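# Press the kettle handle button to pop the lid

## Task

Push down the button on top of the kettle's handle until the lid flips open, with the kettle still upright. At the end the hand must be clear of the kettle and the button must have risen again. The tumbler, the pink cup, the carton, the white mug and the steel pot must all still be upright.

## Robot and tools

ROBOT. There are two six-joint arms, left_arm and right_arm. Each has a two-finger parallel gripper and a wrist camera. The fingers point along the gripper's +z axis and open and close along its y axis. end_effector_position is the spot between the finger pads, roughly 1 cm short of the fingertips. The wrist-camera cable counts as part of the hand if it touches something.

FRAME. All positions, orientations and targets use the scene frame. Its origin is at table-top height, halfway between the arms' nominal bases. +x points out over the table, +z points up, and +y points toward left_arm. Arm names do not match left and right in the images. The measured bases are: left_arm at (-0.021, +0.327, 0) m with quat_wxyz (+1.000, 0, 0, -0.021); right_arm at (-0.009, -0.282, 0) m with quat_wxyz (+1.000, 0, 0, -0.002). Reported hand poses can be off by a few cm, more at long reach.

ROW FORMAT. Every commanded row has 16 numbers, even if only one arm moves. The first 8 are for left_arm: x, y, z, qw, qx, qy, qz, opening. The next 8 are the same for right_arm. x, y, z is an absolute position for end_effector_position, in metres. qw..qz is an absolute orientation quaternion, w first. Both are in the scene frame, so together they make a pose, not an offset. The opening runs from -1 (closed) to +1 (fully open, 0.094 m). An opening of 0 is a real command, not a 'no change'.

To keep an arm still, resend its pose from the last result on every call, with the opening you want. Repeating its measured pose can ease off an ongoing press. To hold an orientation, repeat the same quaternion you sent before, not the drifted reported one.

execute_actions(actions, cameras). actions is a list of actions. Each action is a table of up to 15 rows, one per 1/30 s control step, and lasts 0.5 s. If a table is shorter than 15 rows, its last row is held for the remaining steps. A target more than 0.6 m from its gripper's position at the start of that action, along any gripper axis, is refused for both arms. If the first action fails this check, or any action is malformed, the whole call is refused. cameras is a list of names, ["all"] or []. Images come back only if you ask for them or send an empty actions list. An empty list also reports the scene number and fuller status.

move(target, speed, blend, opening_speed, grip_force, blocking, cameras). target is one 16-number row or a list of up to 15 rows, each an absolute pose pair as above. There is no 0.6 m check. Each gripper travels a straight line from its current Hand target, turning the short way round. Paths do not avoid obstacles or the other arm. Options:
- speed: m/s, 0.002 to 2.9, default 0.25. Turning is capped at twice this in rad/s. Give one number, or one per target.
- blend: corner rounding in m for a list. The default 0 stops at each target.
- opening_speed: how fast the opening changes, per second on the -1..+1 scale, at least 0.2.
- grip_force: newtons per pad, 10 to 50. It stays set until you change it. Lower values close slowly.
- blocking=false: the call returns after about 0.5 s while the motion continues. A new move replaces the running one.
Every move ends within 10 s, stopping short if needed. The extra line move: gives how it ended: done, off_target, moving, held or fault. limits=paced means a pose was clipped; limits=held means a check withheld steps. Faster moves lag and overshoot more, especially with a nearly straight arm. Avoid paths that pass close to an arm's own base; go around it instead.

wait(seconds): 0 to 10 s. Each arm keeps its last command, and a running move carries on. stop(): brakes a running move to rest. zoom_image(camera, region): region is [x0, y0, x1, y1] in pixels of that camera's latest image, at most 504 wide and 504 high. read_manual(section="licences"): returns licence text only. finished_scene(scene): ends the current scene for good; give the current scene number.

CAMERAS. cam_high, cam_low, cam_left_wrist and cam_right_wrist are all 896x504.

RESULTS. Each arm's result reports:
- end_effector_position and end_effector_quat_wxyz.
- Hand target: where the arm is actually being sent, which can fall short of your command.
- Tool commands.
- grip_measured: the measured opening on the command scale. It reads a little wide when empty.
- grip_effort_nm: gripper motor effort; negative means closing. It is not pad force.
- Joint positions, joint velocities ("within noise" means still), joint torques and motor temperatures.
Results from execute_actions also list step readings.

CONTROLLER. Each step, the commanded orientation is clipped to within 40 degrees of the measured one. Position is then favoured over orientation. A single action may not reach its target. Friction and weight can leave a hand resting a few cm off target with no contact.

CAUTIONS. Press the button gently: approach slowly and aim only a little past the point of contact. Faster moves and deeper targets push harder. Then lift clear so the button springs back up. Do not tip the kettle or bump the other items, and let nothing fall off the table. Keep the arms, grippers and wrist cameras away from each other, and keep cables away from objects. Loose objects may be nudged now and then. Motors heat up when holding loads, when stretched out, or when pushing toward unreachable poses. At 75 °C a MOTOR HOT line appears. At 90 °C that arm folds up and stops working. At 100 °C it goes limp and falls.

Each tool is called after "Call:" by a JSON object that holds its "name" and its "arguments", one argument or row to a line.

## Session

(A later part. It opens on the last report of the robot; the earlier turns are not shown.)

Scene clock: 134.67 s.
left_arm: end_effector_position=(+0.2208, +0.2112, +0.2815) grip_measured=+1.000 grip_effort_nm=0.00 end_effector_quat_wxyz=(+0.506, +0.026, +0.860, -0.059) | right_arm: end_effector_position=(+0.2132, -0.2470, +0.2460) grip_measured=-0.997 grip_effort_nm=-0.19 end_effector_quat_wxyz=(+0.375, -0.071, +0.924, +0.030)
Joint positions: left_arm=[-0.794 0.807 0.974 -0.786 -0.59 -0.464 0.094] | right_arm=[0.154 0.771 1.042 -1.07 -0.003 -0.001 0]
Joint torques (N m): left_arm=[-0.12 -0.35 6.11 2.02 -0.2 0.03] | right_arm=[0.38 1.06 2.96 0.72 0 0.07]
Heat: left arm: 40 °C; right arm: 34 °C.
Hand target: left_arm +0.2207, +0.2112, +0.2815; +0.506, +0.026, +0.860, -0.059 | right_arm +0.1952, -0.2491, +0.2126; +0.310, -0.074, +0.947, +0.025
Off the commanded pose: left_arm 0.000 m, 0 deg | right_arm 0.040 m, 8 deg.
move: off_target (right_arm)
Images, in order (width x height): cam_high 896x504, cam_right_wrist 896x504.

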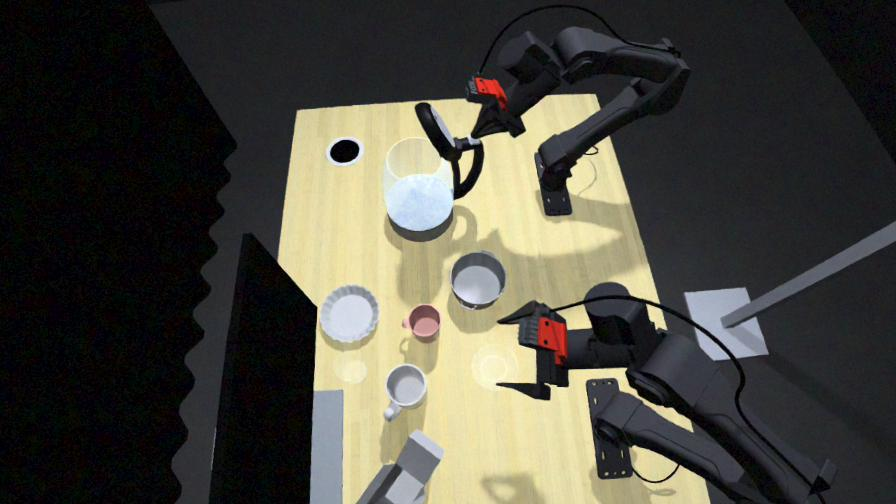

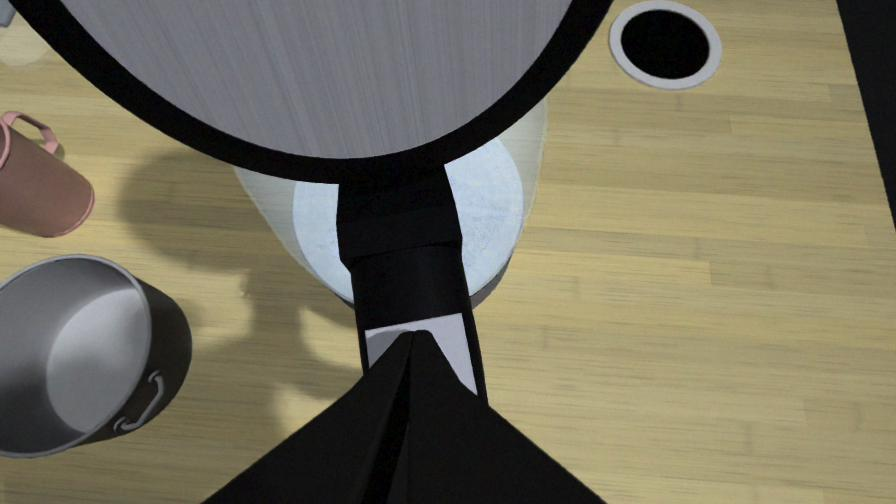

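Call:
{"name": "move", "arguments": {
  "target": [0.2208,0.2112,0.2815,0.506,0.026,0.860,-0.059,1, 0.20,-0.249,0.285,0.325,-0.0738,0.942,0.0258,-1],
  "cameras": ["cam_high","cam_right_wrist"],
  "speed": 0.08
}}

Scene clock: 143.53 s.
left_arm: end_effector_position=(+0.2208, +0.2112, +0.2815) grip_measured=+1.000 grip_effort_nm=0.00 end_effector_quat_wxyz=(+0.506, +0.026, +0.860, -0.059) | right_arm: end_effector_position=(+0.1983, -0.2492, +0.2736) grip_measured=-0.997 grip_effort_nm=-0.19 end_effector_quat_wxyz=(+0.311, -0.072, +0.947, +0.025)
Joint positions: left_arm=[-0.794 0.807 0.974 -0.786 -0.59 -0.464 0.094] | right_arm=[0.154 0.91 1.299 -1.325 -0.003 -0.001 0]
Joint torques (N m): left_arm=[-0.13 -0.13 6.12 1.99 -0.25 0] | right_arm=[-0.13 -0.21 8.68 1.38 -0.05 0.01]
Heat: left arm: 40 °C; right arm: 34 °C.
Hand target: left_arm +0.2207, +0.2112, +0.2815; +0.506, +0.026, +0.860, -0.059 | right_arm +0.1998, -0.2490, +0.2849; +0.325, -0.074, +0.942, +0.026
Off the commanded pose: left_arm 0.000 m, 0 deg | right_arm 0.012 m, 2 deg.
move: off_target (right_arm)
Images, in order (width x height): cam_high 896x504, cam_right_wrist 896x504.

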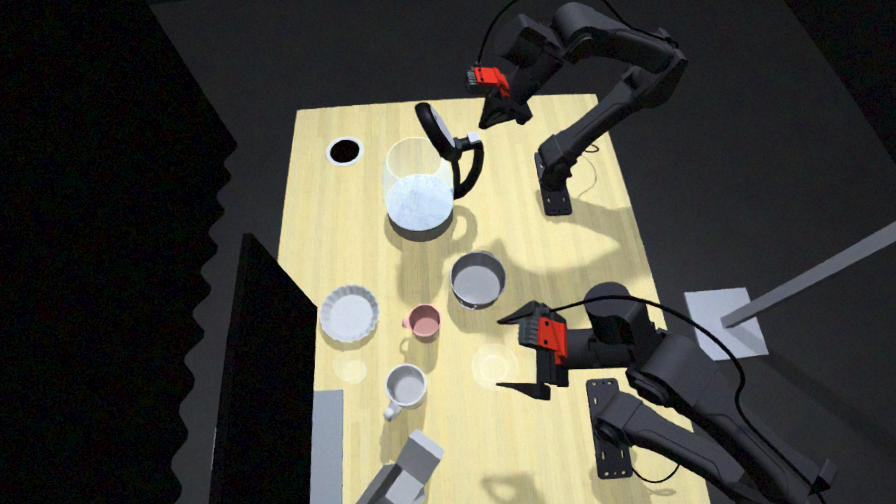

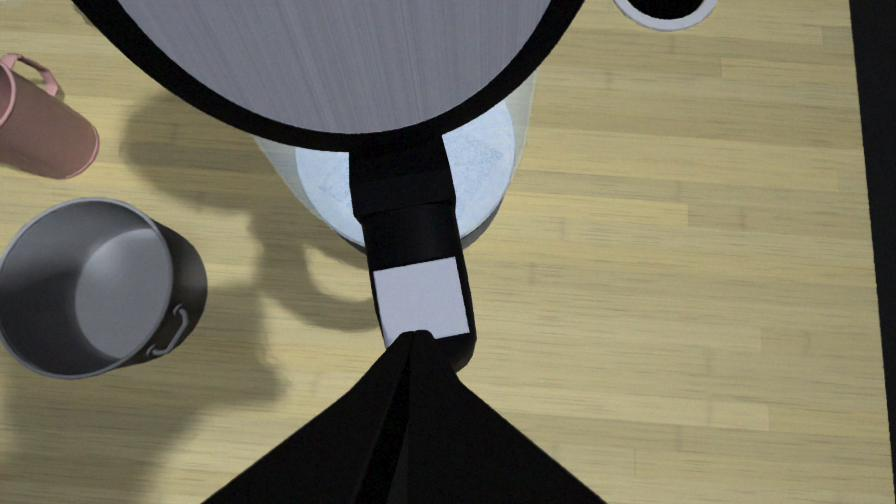

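Call:
{"name": "finished_scene", "arguments": {
  "scene": 1
}}

The scene is finished: the task was done.


## Next scene

The same job, from a new start.

Call:
{"name": "execute_actions", "arguments": {
  "actions": []
}}

Scene clock: 0.00 s.
left_arm: end_effector_position=(+0.2437, +0.0358, +0.3237) grip_measured=+1.000 grip_effort_nm=n/a end_effector_quat_wxyz=(+0.606, +0.128, +0.705, -0.345) | right_arm: end_effector_position=(+0.3187, -0.1480, +0.2133) grip_measured=+1.000 grip_effort_nm=n/a end_effector_quat_wxyz=(+0.423, +0.038, +0.890, +0.164)
Joint positions: left_arm=[-0.91 1.076 0.754 0.294 -0.254 -0.345 0.094] | right_arm=[0.429 1.1 0.888 -0.419 0.079 0.471 0.094]
Joint velocities: within noise
Joint torques (N m): no reading
Motor temperatures (°C): left_arm=[26 30 29 29 27 26 25] | right_arm=[25 28 31 29 28 26 25]
Heat: left arm: 30 °C; right arm: 31 °C.
Hand target: left_arm +0.2432, +0.0367, +0.3240; +0.605, +0.129, +0.706, -0.344 | right_arm +0.3203, -0.1479, +0.2233; +0.434, +0.038, +0.884, +0.168
Tool commands: left_gripper/opening=+1.0 right_gripper/opening=+1.0

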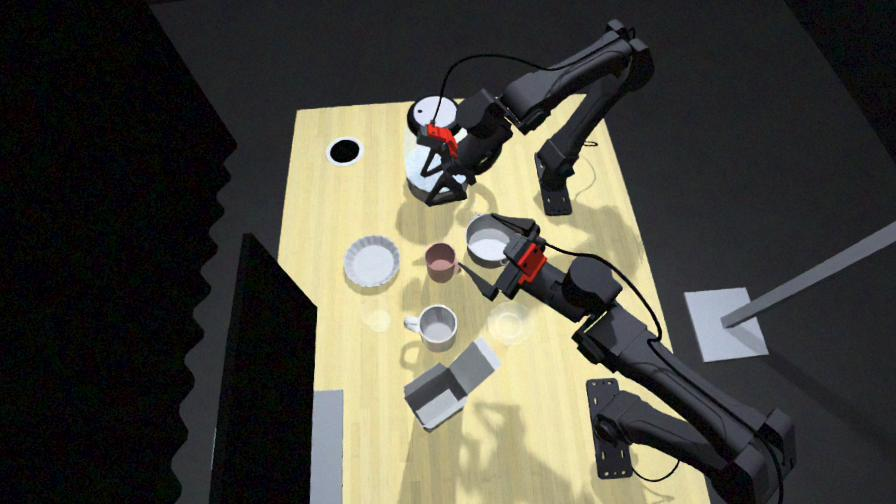

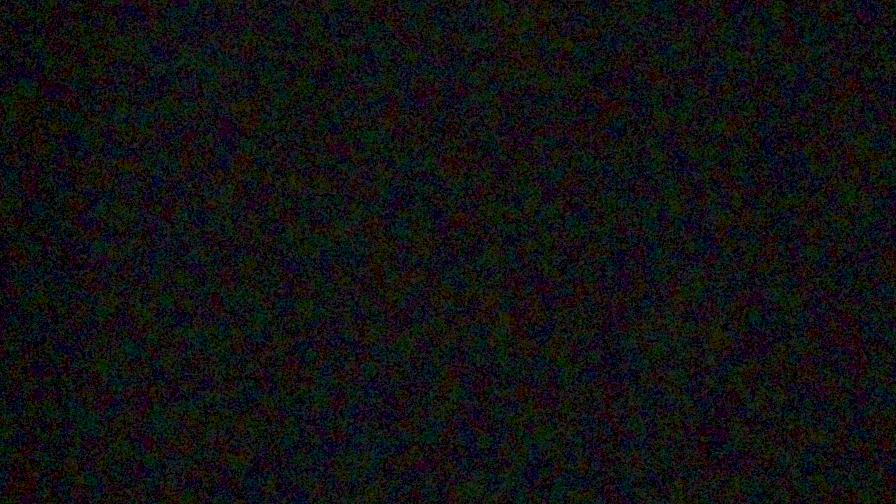

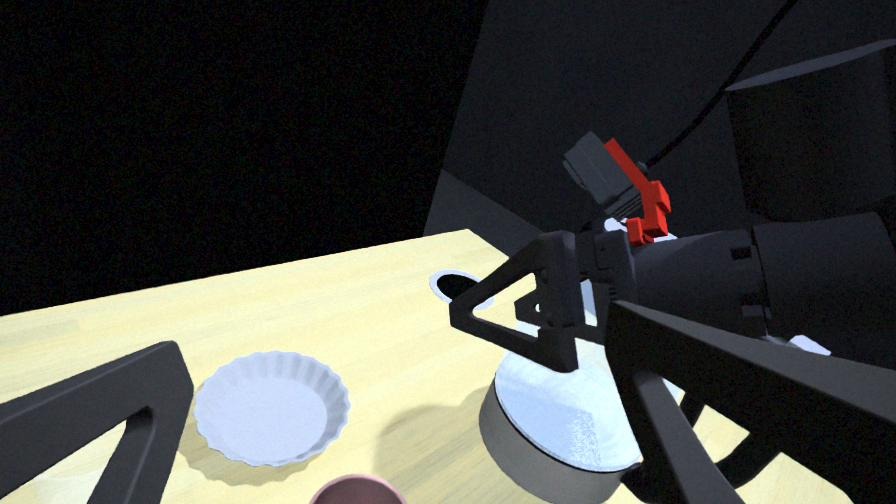

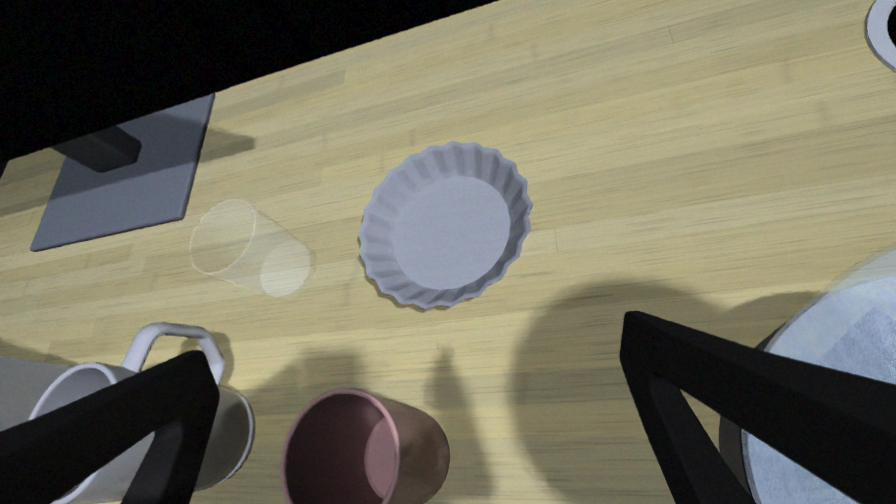

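Call:
{"name": "zoom_image", "arguments": {
  "camera": "cam_high",
  "region": [380, 70, 540, 220]
}}

Call:
{"name": "zoom_image", "arguments": {
  "camera": "cam_left_wrist",
  "region": [420, 180, 896, 504]
}}

Scaled by 3.150 from the camera's 896x504 image, which has a finer 1280x720 frame.

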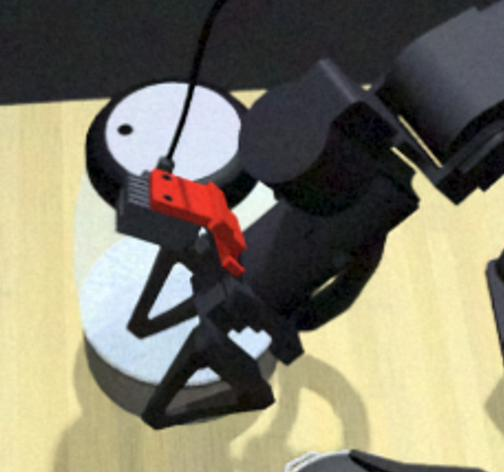

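Scaled by 1.059 from the camera's 896x504 image, which has a finer 1280x720 frame.

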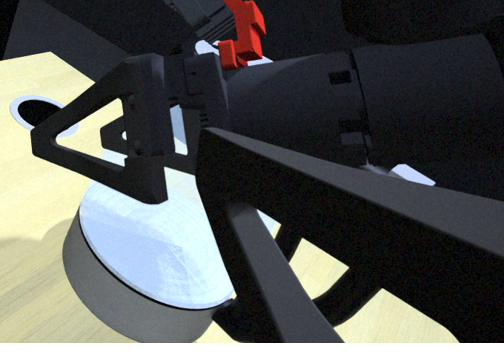

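Call:
{"name": "move", "arguments": {
  "target": [
    [0.2437,0.0358,0.3237,0.606,0.128,0.705,-0.345,1, 0.31,-0.15,0.36,0.423,0.038,0.890,0.164,-1],
    [0.2437,0.0358,0.3237,0.606,0.128,0.705,-0.345,1, 0.20,-0.29,0.35,0.3826,0.0242,0.9236,-0.01,-1]
  ],
  "cameras": ["cam_high","cam_right_wrist"],
  "speed": 0.3,
  "blend": [0.03,0]
}}

Scene clock: 32.17 s.
left_arm: end_effector_position=(+0.2437, +0.0358, +0.3237) grip_measured=+1.000 grip_effort_nm=0.00 end_effector_quat_wxyz=(+0.606, +0.128, +0.705, -0.345) | right_arm: end_effector_position=(+0.2005, -0.2899, +0.3402) grip_measured=-0.997 grip_effort_nm=-0.18 end_effector_quat_wxyz=(+0.371, +0.028, +0.928, -0.010)
Joint positions: left_arm=[-0.91 1.076 0.754 0.294 -0.254 -0.345 0.094] | right_arm=[-0.013 0.96 1.555 -1.407 0.028 0.033 0]
Joint torques (N m): left_arm=[0.18 -2.76 6.78 2.26 -0.02 0.02] | right_arm=[-0.51 0.2 7.91 1.58 -0.05 -0.05]
Motor temperatures (°C): left_arm=[26 31 31 36 27 26 25] | right_arm=[25 29 34 32 28 26 25]
Heat: left arm: 36 °C; right arm: 34 °C.
Hand target: left_arm +0.2437, +0.0358, +0.3237; +0.606, +0.128, +0.705, -0.345 | right_arm +0.1999, -0.2900, +0.3498; +0.383, +0.024, +0.924, -0.010
Off the commanded pose: left_arm 0.000 m, 0 deg | right_arm 0.010 m, 2 deg.
move: done
Images, in order (width x height): cam_high 896x504, cam_right_wrist 896x504.

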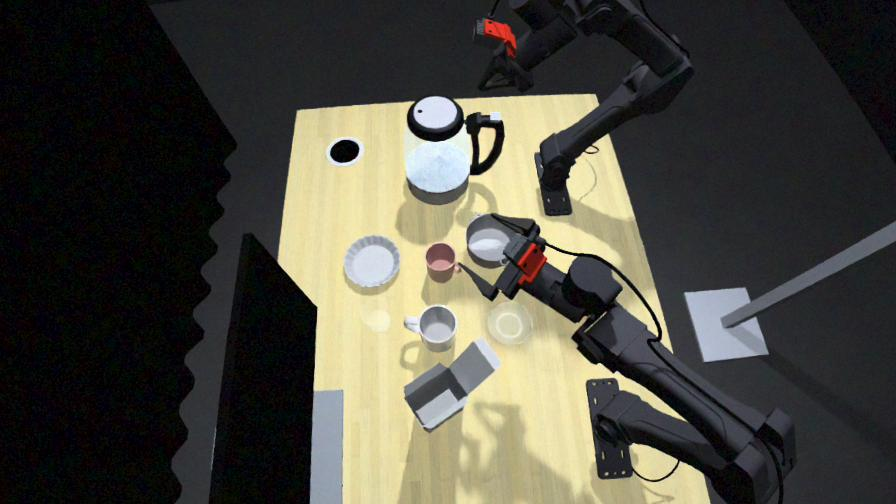

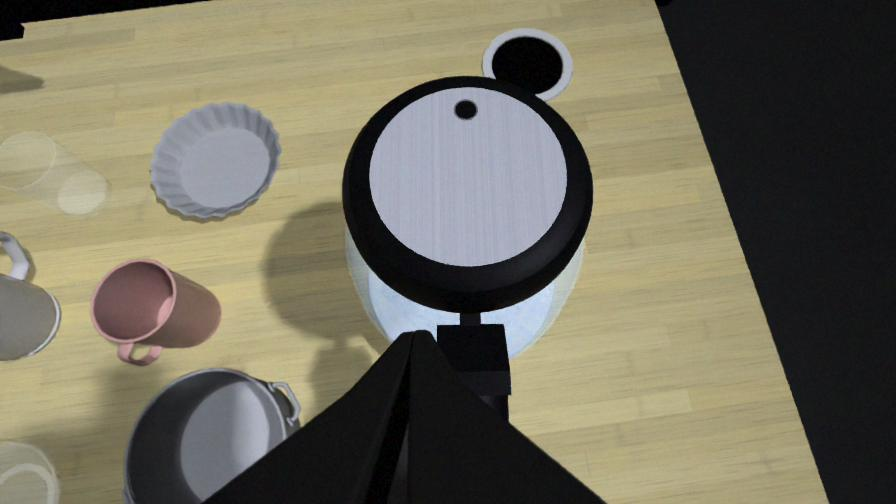

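Call:
{"name": "move", "arguments": {
  "target": [0.2437,0.0358,0.3237,0.606,0.128,0.705,-0.345,1, 0.163,-0.306,0.285,0.3001,0.0624,0.9517,-0.0197,-1],
  "cameras": ["cam_high","cam_right_wrist"],
  "speed": 0.2
}}

Scene clock: 56.23 s.
left_arm: end_effector_position=(+0.2437, +0.0358, +0.3237) grip_measured=+1.000 grip_effort_nm=0.00 end_effector_quat_wxyz=(+0.606, +0.128, +0.705, -0.345) | right_arm: end_effector_position=(+0.1657, -0.3065, +0.2877) grip_measured=-0.997 grip_effort_nm=-0.18 end_effector_quat_wxyz=(+0.301, +0.066, +0.951, -0.021)
Joint positions: left_arm=[-0.91 1.076 0.754 0.294 -0.254 -0.345 0.094] | right_arm=[-0.147 0.866 1.382 -1.473 -0.007 -0.009 0]
Joint torques (N m): left_arm=[-0.25 -2.69 6.89 2.29 -0.01 0.02] | right_arm=[-0.5 -0.51 4.68 1.4 -0.09 -0.06]
Heat: left arm: 38 °C; right arm: 34 °C.
Hand target: left_arm +0.2437, +0.0358, +0.3237; +0.606, +0.128, +0.705, -0.345 | right_arm +0.1630, -0.3059, +0.2850; +0.300, +0.063, +0.952, -0.020
Off the commanded pose: left_arm 0.000 m, 0 deg | right_arm 0.004 m, 0 deg.
move: done
Images, in order (width x height): cam_high 896x504, cam_right_wrist 896x504.

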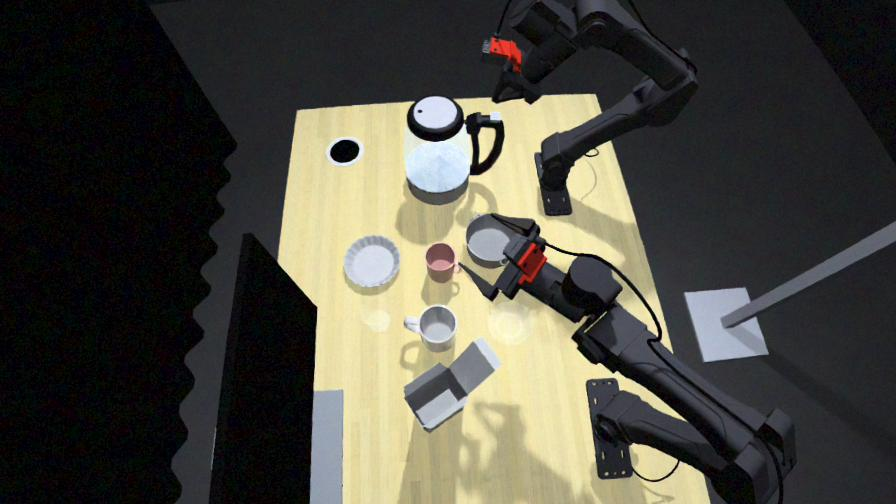

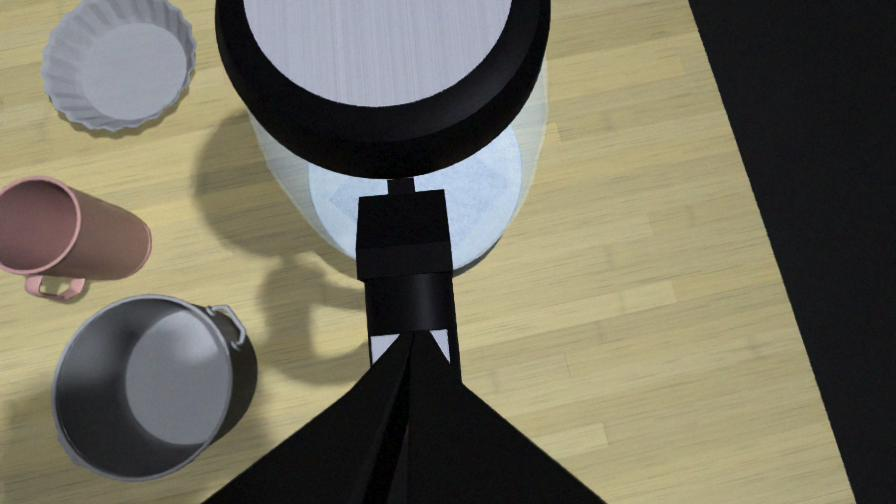

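Call:
{"name": "move", "arguments": {
  "target": [
    [0.2437,0.0358,0.3237,0.606,0.128,0.705,-0.345,1, 0.154,-0.301,0.264,0.3001,0.0624,0.9517,-0.0197,-1],
    [0.2437,0.0358,0.3237,0.606,0.128,0.705,-0.345,1, 0.144,-0.301,0.214,0.275,0.0629,0.9593,-0.018,-1]
  ],
  "cameras": ["cam_high","cam_right_wrist"],
  "speed": [0.12,0.05],
  "blend": [0.005,0]
}}

Scene clock: 71.57 s.
left_arm: end_effector_position=(+0.2437, +0.0358, +0.3237) grip_measured=+1.000 grip_effort_nm=0.00 end_effector_quat_wxyz=(+0.606, +0.128, +0.705, -0.345) | right_arm: end_effector_position=(+0.1485, -0.3000, +0.2420) grip_measured=-0.997 grip_effort_nm=-0.18 end_effector_quat_wxyz=(+0.322, +0.058, +0.945, -0.019)
Joint positions: left_arm=[-0.91 1.076 0.754 0.294 -0.254 -0.345 0.094] | right_arm=[-0.113 0.659 1.107 -1.362 0.002 0.005 0]
Joint torques (N m): left_arm=[-0.14 -2.95 6.75 2.32 0.03 0.06] | right_arm=[-0.31 3.62 1.42 1.26 0.03 0.1]
Heat: left arm: 39 °C; right arm: 33 °C.
Hand target: left_arm +0.2437, +0.0358, +0.3237; +0.606, +0.128, +0.705, -0.345 | right_arm +0.1427, -0.3007, +0.2154; +0.275, +0.063, +0.959, -0.018
Off the commanded pose: left_arm 0.000 m, 0 deg | right_arm 0.028 m, 6 deg.
move: off_target (right_arm)
Images, in order (width x height): cam_high 896x504, cam_right_wrist 896x504.

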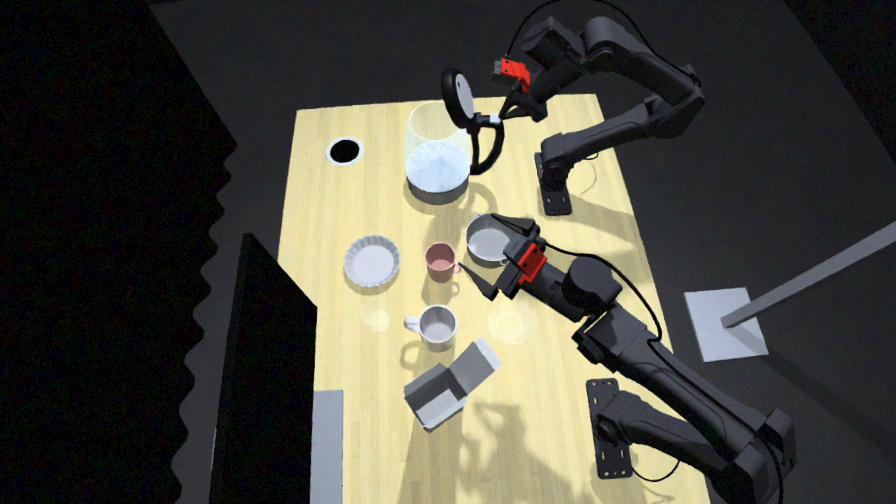

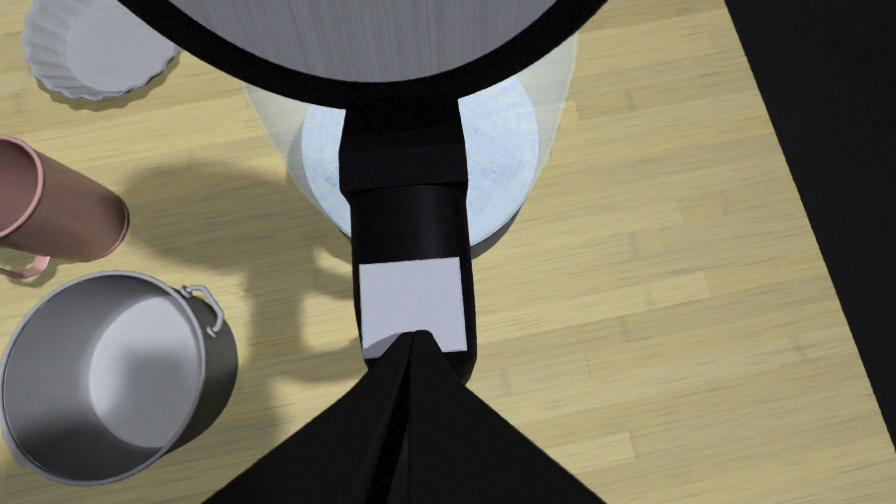

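Call:
{"name": "move", "arguments": {
  "target": [0.2437,0.0358,0.3237,0.606,0.128,0.705,-0.345,1, 0.146,-0.301,0.285,0.3001,0.0624,0.9517,-0.0197,-1],
  "cameras": ["cam_high","cam_right_wrist"],
  "speed": 0.12
}}

Scene clock: 76.40 s.
left_arm: end_effector_position=(+0.2437, +0.0358, +0.3237) grip_measured=+1.000 grip_effort_nm=0.00 end_effector_quat_wxyz=(+0.606, +0.128, +0.705, -0.345) | right_arm: end_effector_position=(+0.1449, -0.2996, +0.2764) grip_measured=-0.997 grip_effort_nm=-0.18 end_effector_quat_wxyz=(+0.291, +0.058, +0.955, -0.017)
Joint positions: left_arm=[-0.91 1.076 0.754 0.294 -0.254 -0.345 0.094] | right_arm=[-0.113 0.799 1.335 -1.516 0.002 0.005 0]
Joint torques (N m): left_arm=[-0.14 -2.73 6.64 2.34 -0.02 0] | right_arm=[-0.05 2.11 8.01 1.34 0.06 0.12]
Heat: left arm: 39 °C; right arm: 33 °C.
Hand target: left_arm +0.2437, +0.0358, +0.3237; +0.606, +0.128, +0.705, -0.345 | right_arm +0.1459, -0.3010, +0.2849; +0.300, +0.062, +0.952, -0.020
Off the commanded pose: left_arm 0.000 m, 0 deg | right_arm 0.009 m, 1 deg.
move: done
Images, in order (width x height): cam_high 896x504, cam_right_wrist 896x504.

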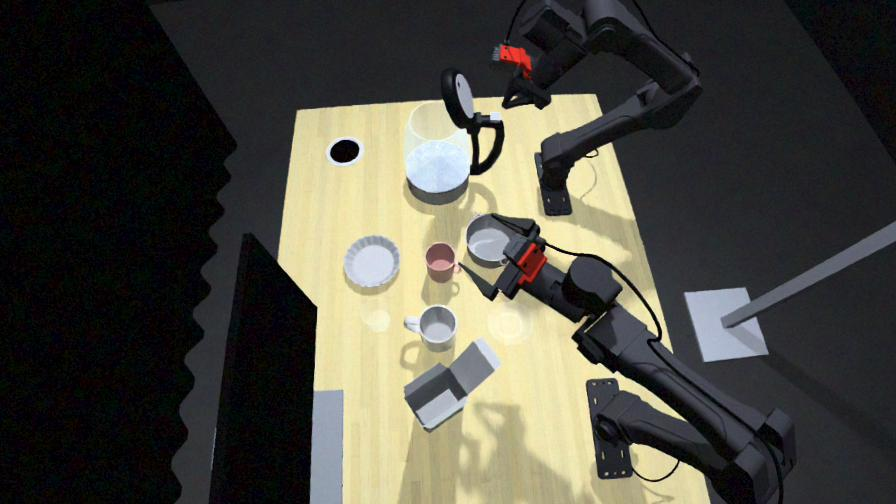

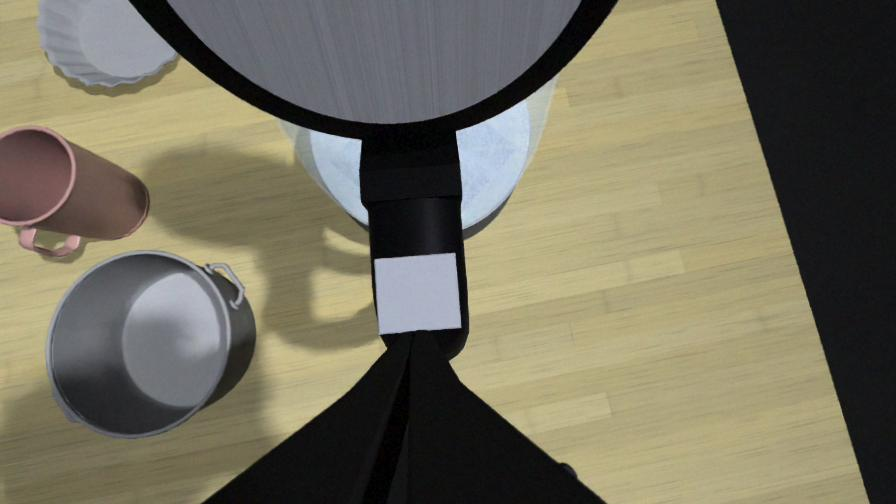

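Lid open, hand clear, and the kettle is still standing.

Call:
{"name": "finished_scene", "arguments": {
  "scene": 2
}}

The scene is finished: the task was done.


## Next scene

The same job, from a new start.

Call:
{"name": "execute_actions", "arguments": {
  "actions": []
}}

Scene clock: 0.00 s.
left_arm: end_effector_position=(+0.3022, +0.2074, +0.2776) grip_measured=+1.000 grip_effort_nm=n/a end_effector_quat_wxyz=(+0.415, -0.023, +0.875, -0.248) | right_arm: end_effector_position=(+0.3193, -0.1102, +0.2900) grip_measured=+1.000 grip_effort_nm=n/a end_effector_quat_wxyz=(+0.592, -0.076, +0.800, +0.057)
Joint positions: left_arm=[-0.196 1.064 1.075 -0.588 0.233 -0.416 0.094] | right_arm=[0.718 1.072 0.894 -0.16 0.499 0.169 0.094]
Joint velocities: within noise
Joint torques (N m): no reading
Motor temperatures (°C): left_arm=[26 29 28 28 27 26 25] | right_arm=[25 27 30 28 28 26 25]
Heat: left arm: 29 °C; right arm: 30 °C.
Hand target: left_arm +0.2998, +0.2078, +0.2780; +0.413, -0.022, +0.876, -0.248 | right_arm +0.3190, -0.1112, +0.2998; +0.601, -0.070, +0.794, +0.061
Tool commands: left_gripper/opening=+1.0 right_gripper/opening=+1.0

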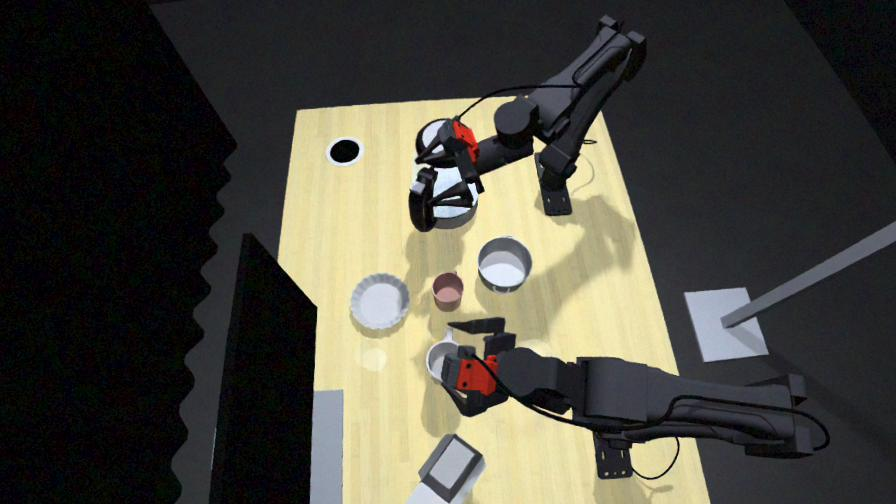

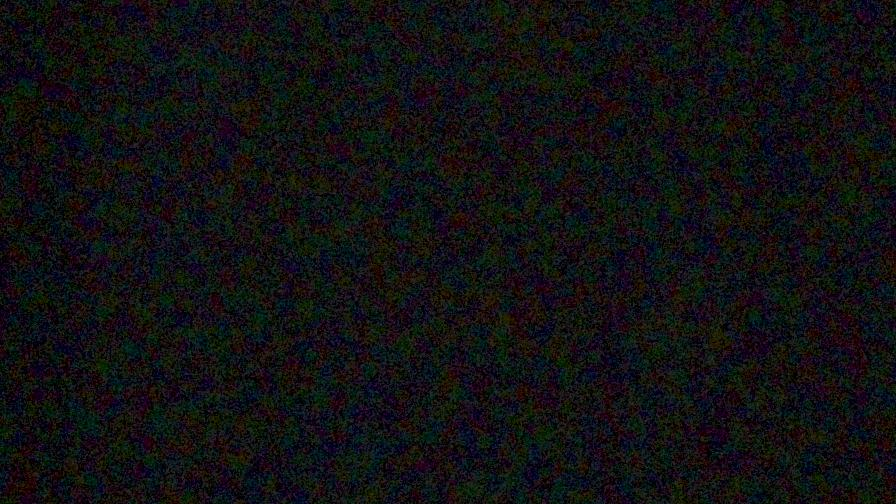

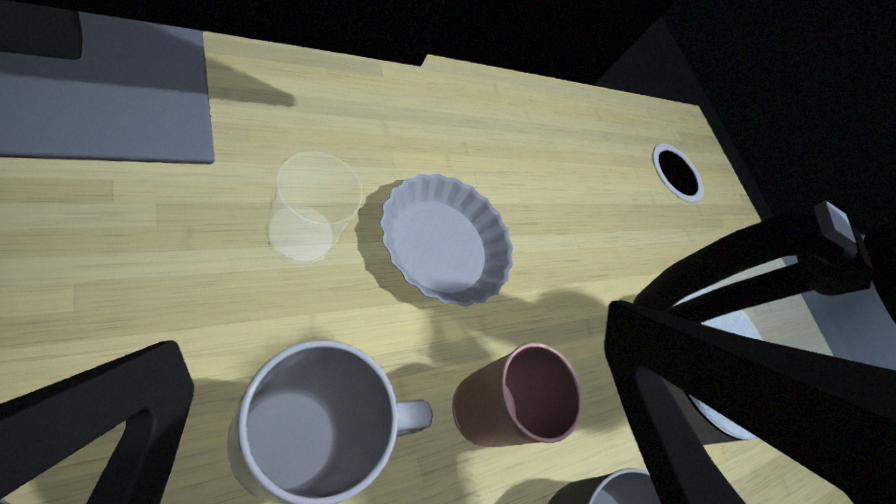

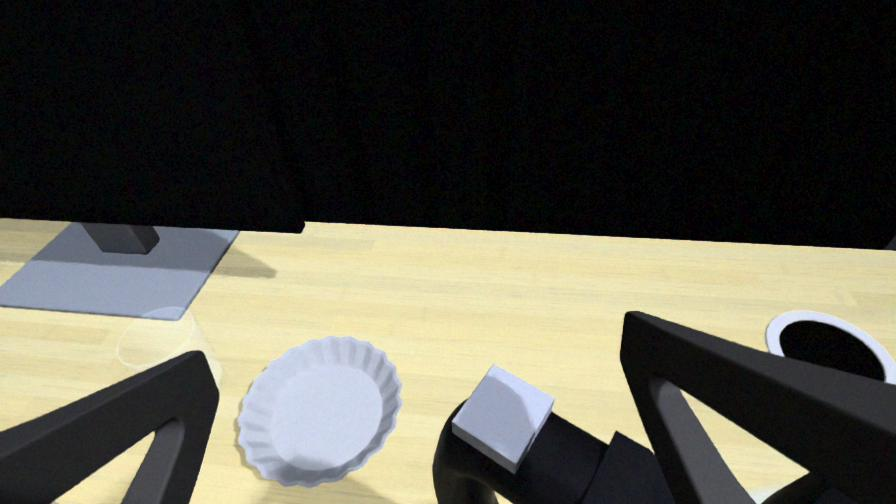

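Call:
{"name": "move", "arguments": {
  "target": [
    [0.3022,0.2074,0.2776,0.415,-0.023,0.875,-0.248,1, 0.317,-0.112,0.325,0.57,-0.05,0.82,0.05,-1],
    [0.3022,0.2074,0.2776,0.415,-0.023,0.875,-0.248,1, 0.320,-0.122,0.325,0.25,0.25,0.933,-0.067,-1]
  ],
  "cameras": ["cam_high","cam_right_wrist"],
  "speed": 0.35,
  "blend": [0.01,0]
}}

Scene clock: 46.17 s.
left_arm: end_effector_position=(+0.3022, +0.2074, +0.2776) grip_measured=+1.000 grip_effort_nm=0.00 end_effector_quat_wxyz=(+0.415, -0.023, +0.875, -0.248) | right_arm: end_effector_position=(+0.3167, -0.1215, +0.3189) grip_measured=-0.997 grip_effort_nm=-0.18 end_effector_quat_wxyz=(+0.311, +0.216, +0.926, -0.007)
Joint positions: left_arm=[-0.196 1.064 1.075 -0.588 0.233 -0.416 0.094] | right_arm=[0.699 1.726 2.12 -1.562 0.5 1.05 0]
Joint torques (N m): left_arm=[-0.08 -2.4 6.53 2.1 0.11 0.03] | right_arm=[-0.38 -7.66 8.76 0.9 0.33 0.16]
Motor temperatures (°C): left_arm=[26 30 31 34 27 26 25] | right_arm=[25 28 34 33 28 26 25]
Heat: left arm: 34 °C; right arm: 34 °C.
Hand target: left_arm +0.3022, +0.2074, +0.2776; +0.415, -0.023, +0.875, -0.248 | right_arm +0.3199, -0.1223, +0.3244; +0.316, +0.225, +0.922, -0.004
Off the commanded pose: left_arm 0.000 m, 0 deg | right_arm 0.007 m, 11 deg.
joint sent to its limit (right arm) — joint 4 (wrist pitch), lower limit. The joint targets are off in orientation, not in position.
move: off_target (right_arm)
Images, in order (width x height): cam_high 896x504, cam_right_wrist 896x504.

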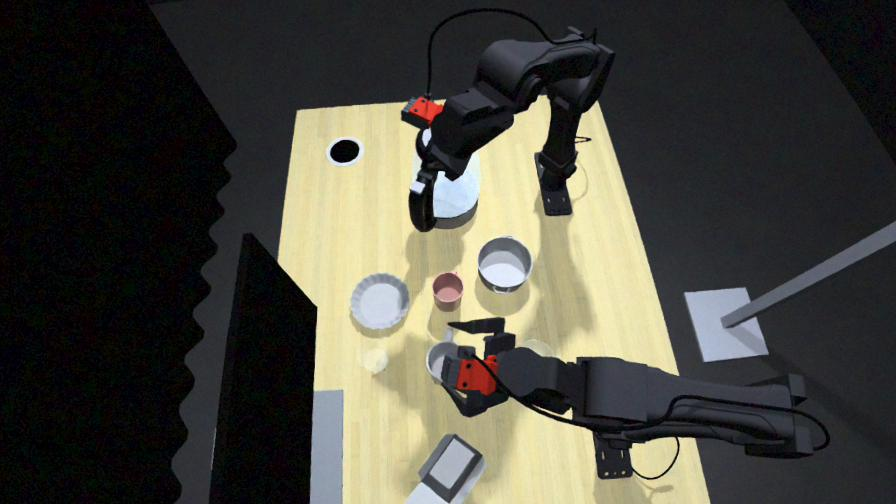

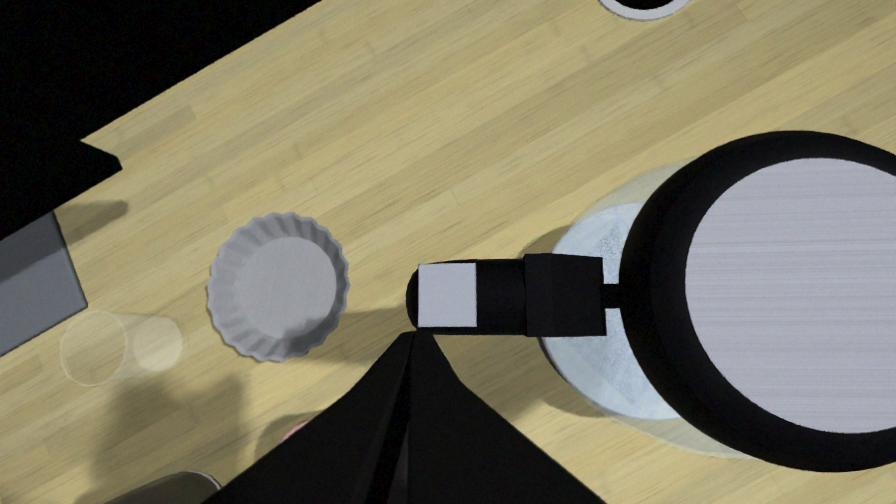

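Call:
{"name": "move", "arguments": {
  "target": [
    [0.3022,0.2074,0.2776,0.415,-0.023,0.875,-0.248,1, 0.331,-0.1257,0.264,0.2855,0.207,0.9336,-0.0633,-1],
    [0.3022,0.2074,0.2776,0.415,-0.023,0.875,-0.248,1, 0.328,-0.1244,0.230,0.2855,0.207,0.9336,-0.0633,-1]
  ],
  "cameras": ["cam_high","cam_right_wrist"],
  "speed": [0.15,0.05],
  "blend": [0.004,0]
}}

Scene clock: 69.50 s.
left_arm: end_effector_position=(+0.3022, +0.2074, +0.2776) grip_measured=+1.000 grip_effort_nm=0.00 end_effector_quat_wxyz=(+0.415, -0.023, +0.875, -0.248) | right_arm: end_effector_position=(+0.3298, -0.1164, +0.2323) grip_measured=-0.997 grip_effort_nm=-0.18 end_effector_quat_wxyz=(+0.285, +0.207, +0.935, -0.050)
Joint positions: left_arm=[-0.196 1.064 1.075 -0.588 0.233 -0.416 0.094] | right_arm=[0.691 1.711 1.75 -1.305 0.51 1.044 0]
Joint torques (N m): left_arm=[-0.34 -2.33 6.61 2.09 0.06 0] | right_arm=[-0.51 -10.58 5.27 0.77 0.47 0.01]
Heat: left arm: 36 °C; right arm: 34 °C.
Hand target: left_arm +0.3022, +0.2074, +0.2776; +0.415, -0.023, +0.875, -0.248 | right_arm +0.3280, -0.1243, +0.2301; +0.285, +0.207, +0.934, -0.063
Off the commanded pose: left_arm 0.000 m, 0 deg | right_arm 0.009 m, 2 deg.
move: done
Images, in order (width x height): cam_high 896x504, cam_right_wrist 896x504.

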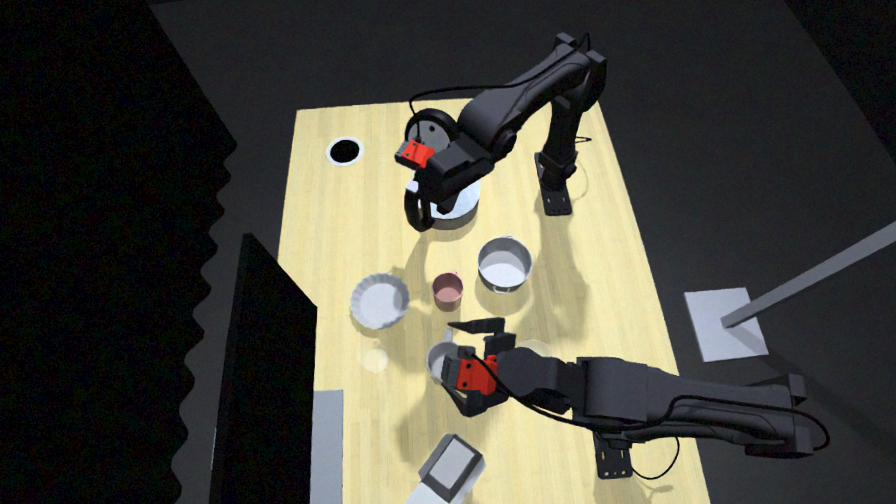

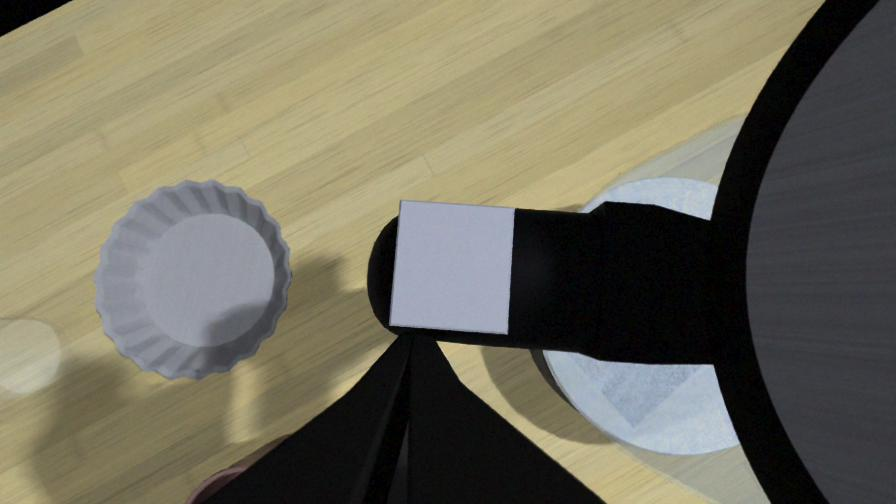

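Call:
{"name": "move", "arguments": {
  "target": [
    [0.3022,0.2074,0.2776,0.415,-0.023,0.875,-0.248,1, 0.320,-0.114,0.245,0.2855,0.207,0.9336,-0.0633,-1],
    [0.3022,0.2074,0.2776,0.415,-0.023,0.875,-0.248,1, 0.310,-0.11,0.295,0.2855,0.207,0.9336,-0.0633,-1]
  ],
  "cameras": ["cam_high","cam_right_wrist"],
  "speed": [0.08,0.15],
  "blend": [0.005,0]
}}

Scene clock: 75.70 s.
left_arm: end_effector_position=(+0.3022, +0.2074, +0.2776) grip_measured=+1.000 grip_effort_nm=0.00 end_effector_quat_wxyz=(+0.415, -0.023, +0.875, -0.248) | right_arm: end_effector_position=(+0.3072, -0.1104, +0.2900) grip_measured=-0.997 grip_effort_nm=-0.18 end_effector_quat_wxyz=(+0.291, +0.197, +0.935, -0.043)
Joint positions: left_arm=[-0.196 1.064 1.075 -0.588 0.233 -0.416 0.094] | right_arm=[0.752 1.741 2.031 -1.561 0.526 1.082 0]
Joint torques (N m): left_arm=[-0.16 -2.28 6.6 2.11 0.08 0.03] | right_arm=[0.44 -8.06 8.28 0.71 0.54 0.16]
Heat: left arm: 36 °C; right arm: 34 °C.
Hand target: left_arm +0.3022, +0.2074, +0.2776; +0.415, -0.023, +0.875, -0.248 | right_arm +0.3100, -0.1101, +0.2945; +0.301, +0.200, +0.931, -0.046
Off the commanded pose: left_arm 0.000 m, 0 deg | right_arm 0.006 m, 3 deg.
joint sent to its limit (right arm) — joint 4 (wrist pitch), lower limit. The joint targets are off in orientation, not in position.
move: off_target (right_arm)
Images, in order (width x height): cam_high 896x504, cam_right_wrist 896x504.

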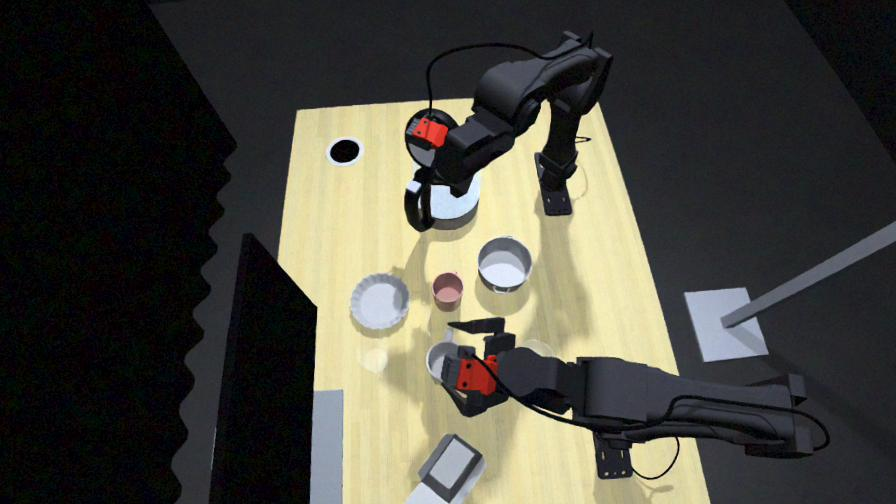

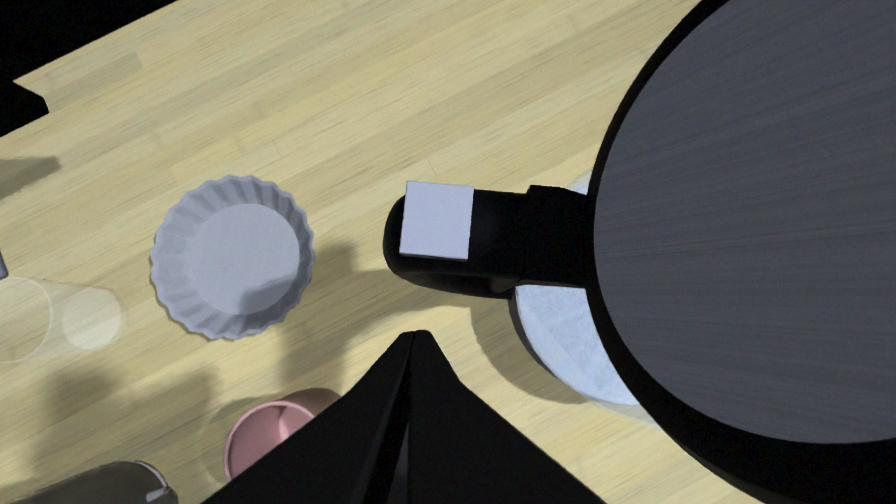

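Call:
{"name": "finished_scene", "arguments": {
  "scene": 3
}}

The scene is finished: the task was done.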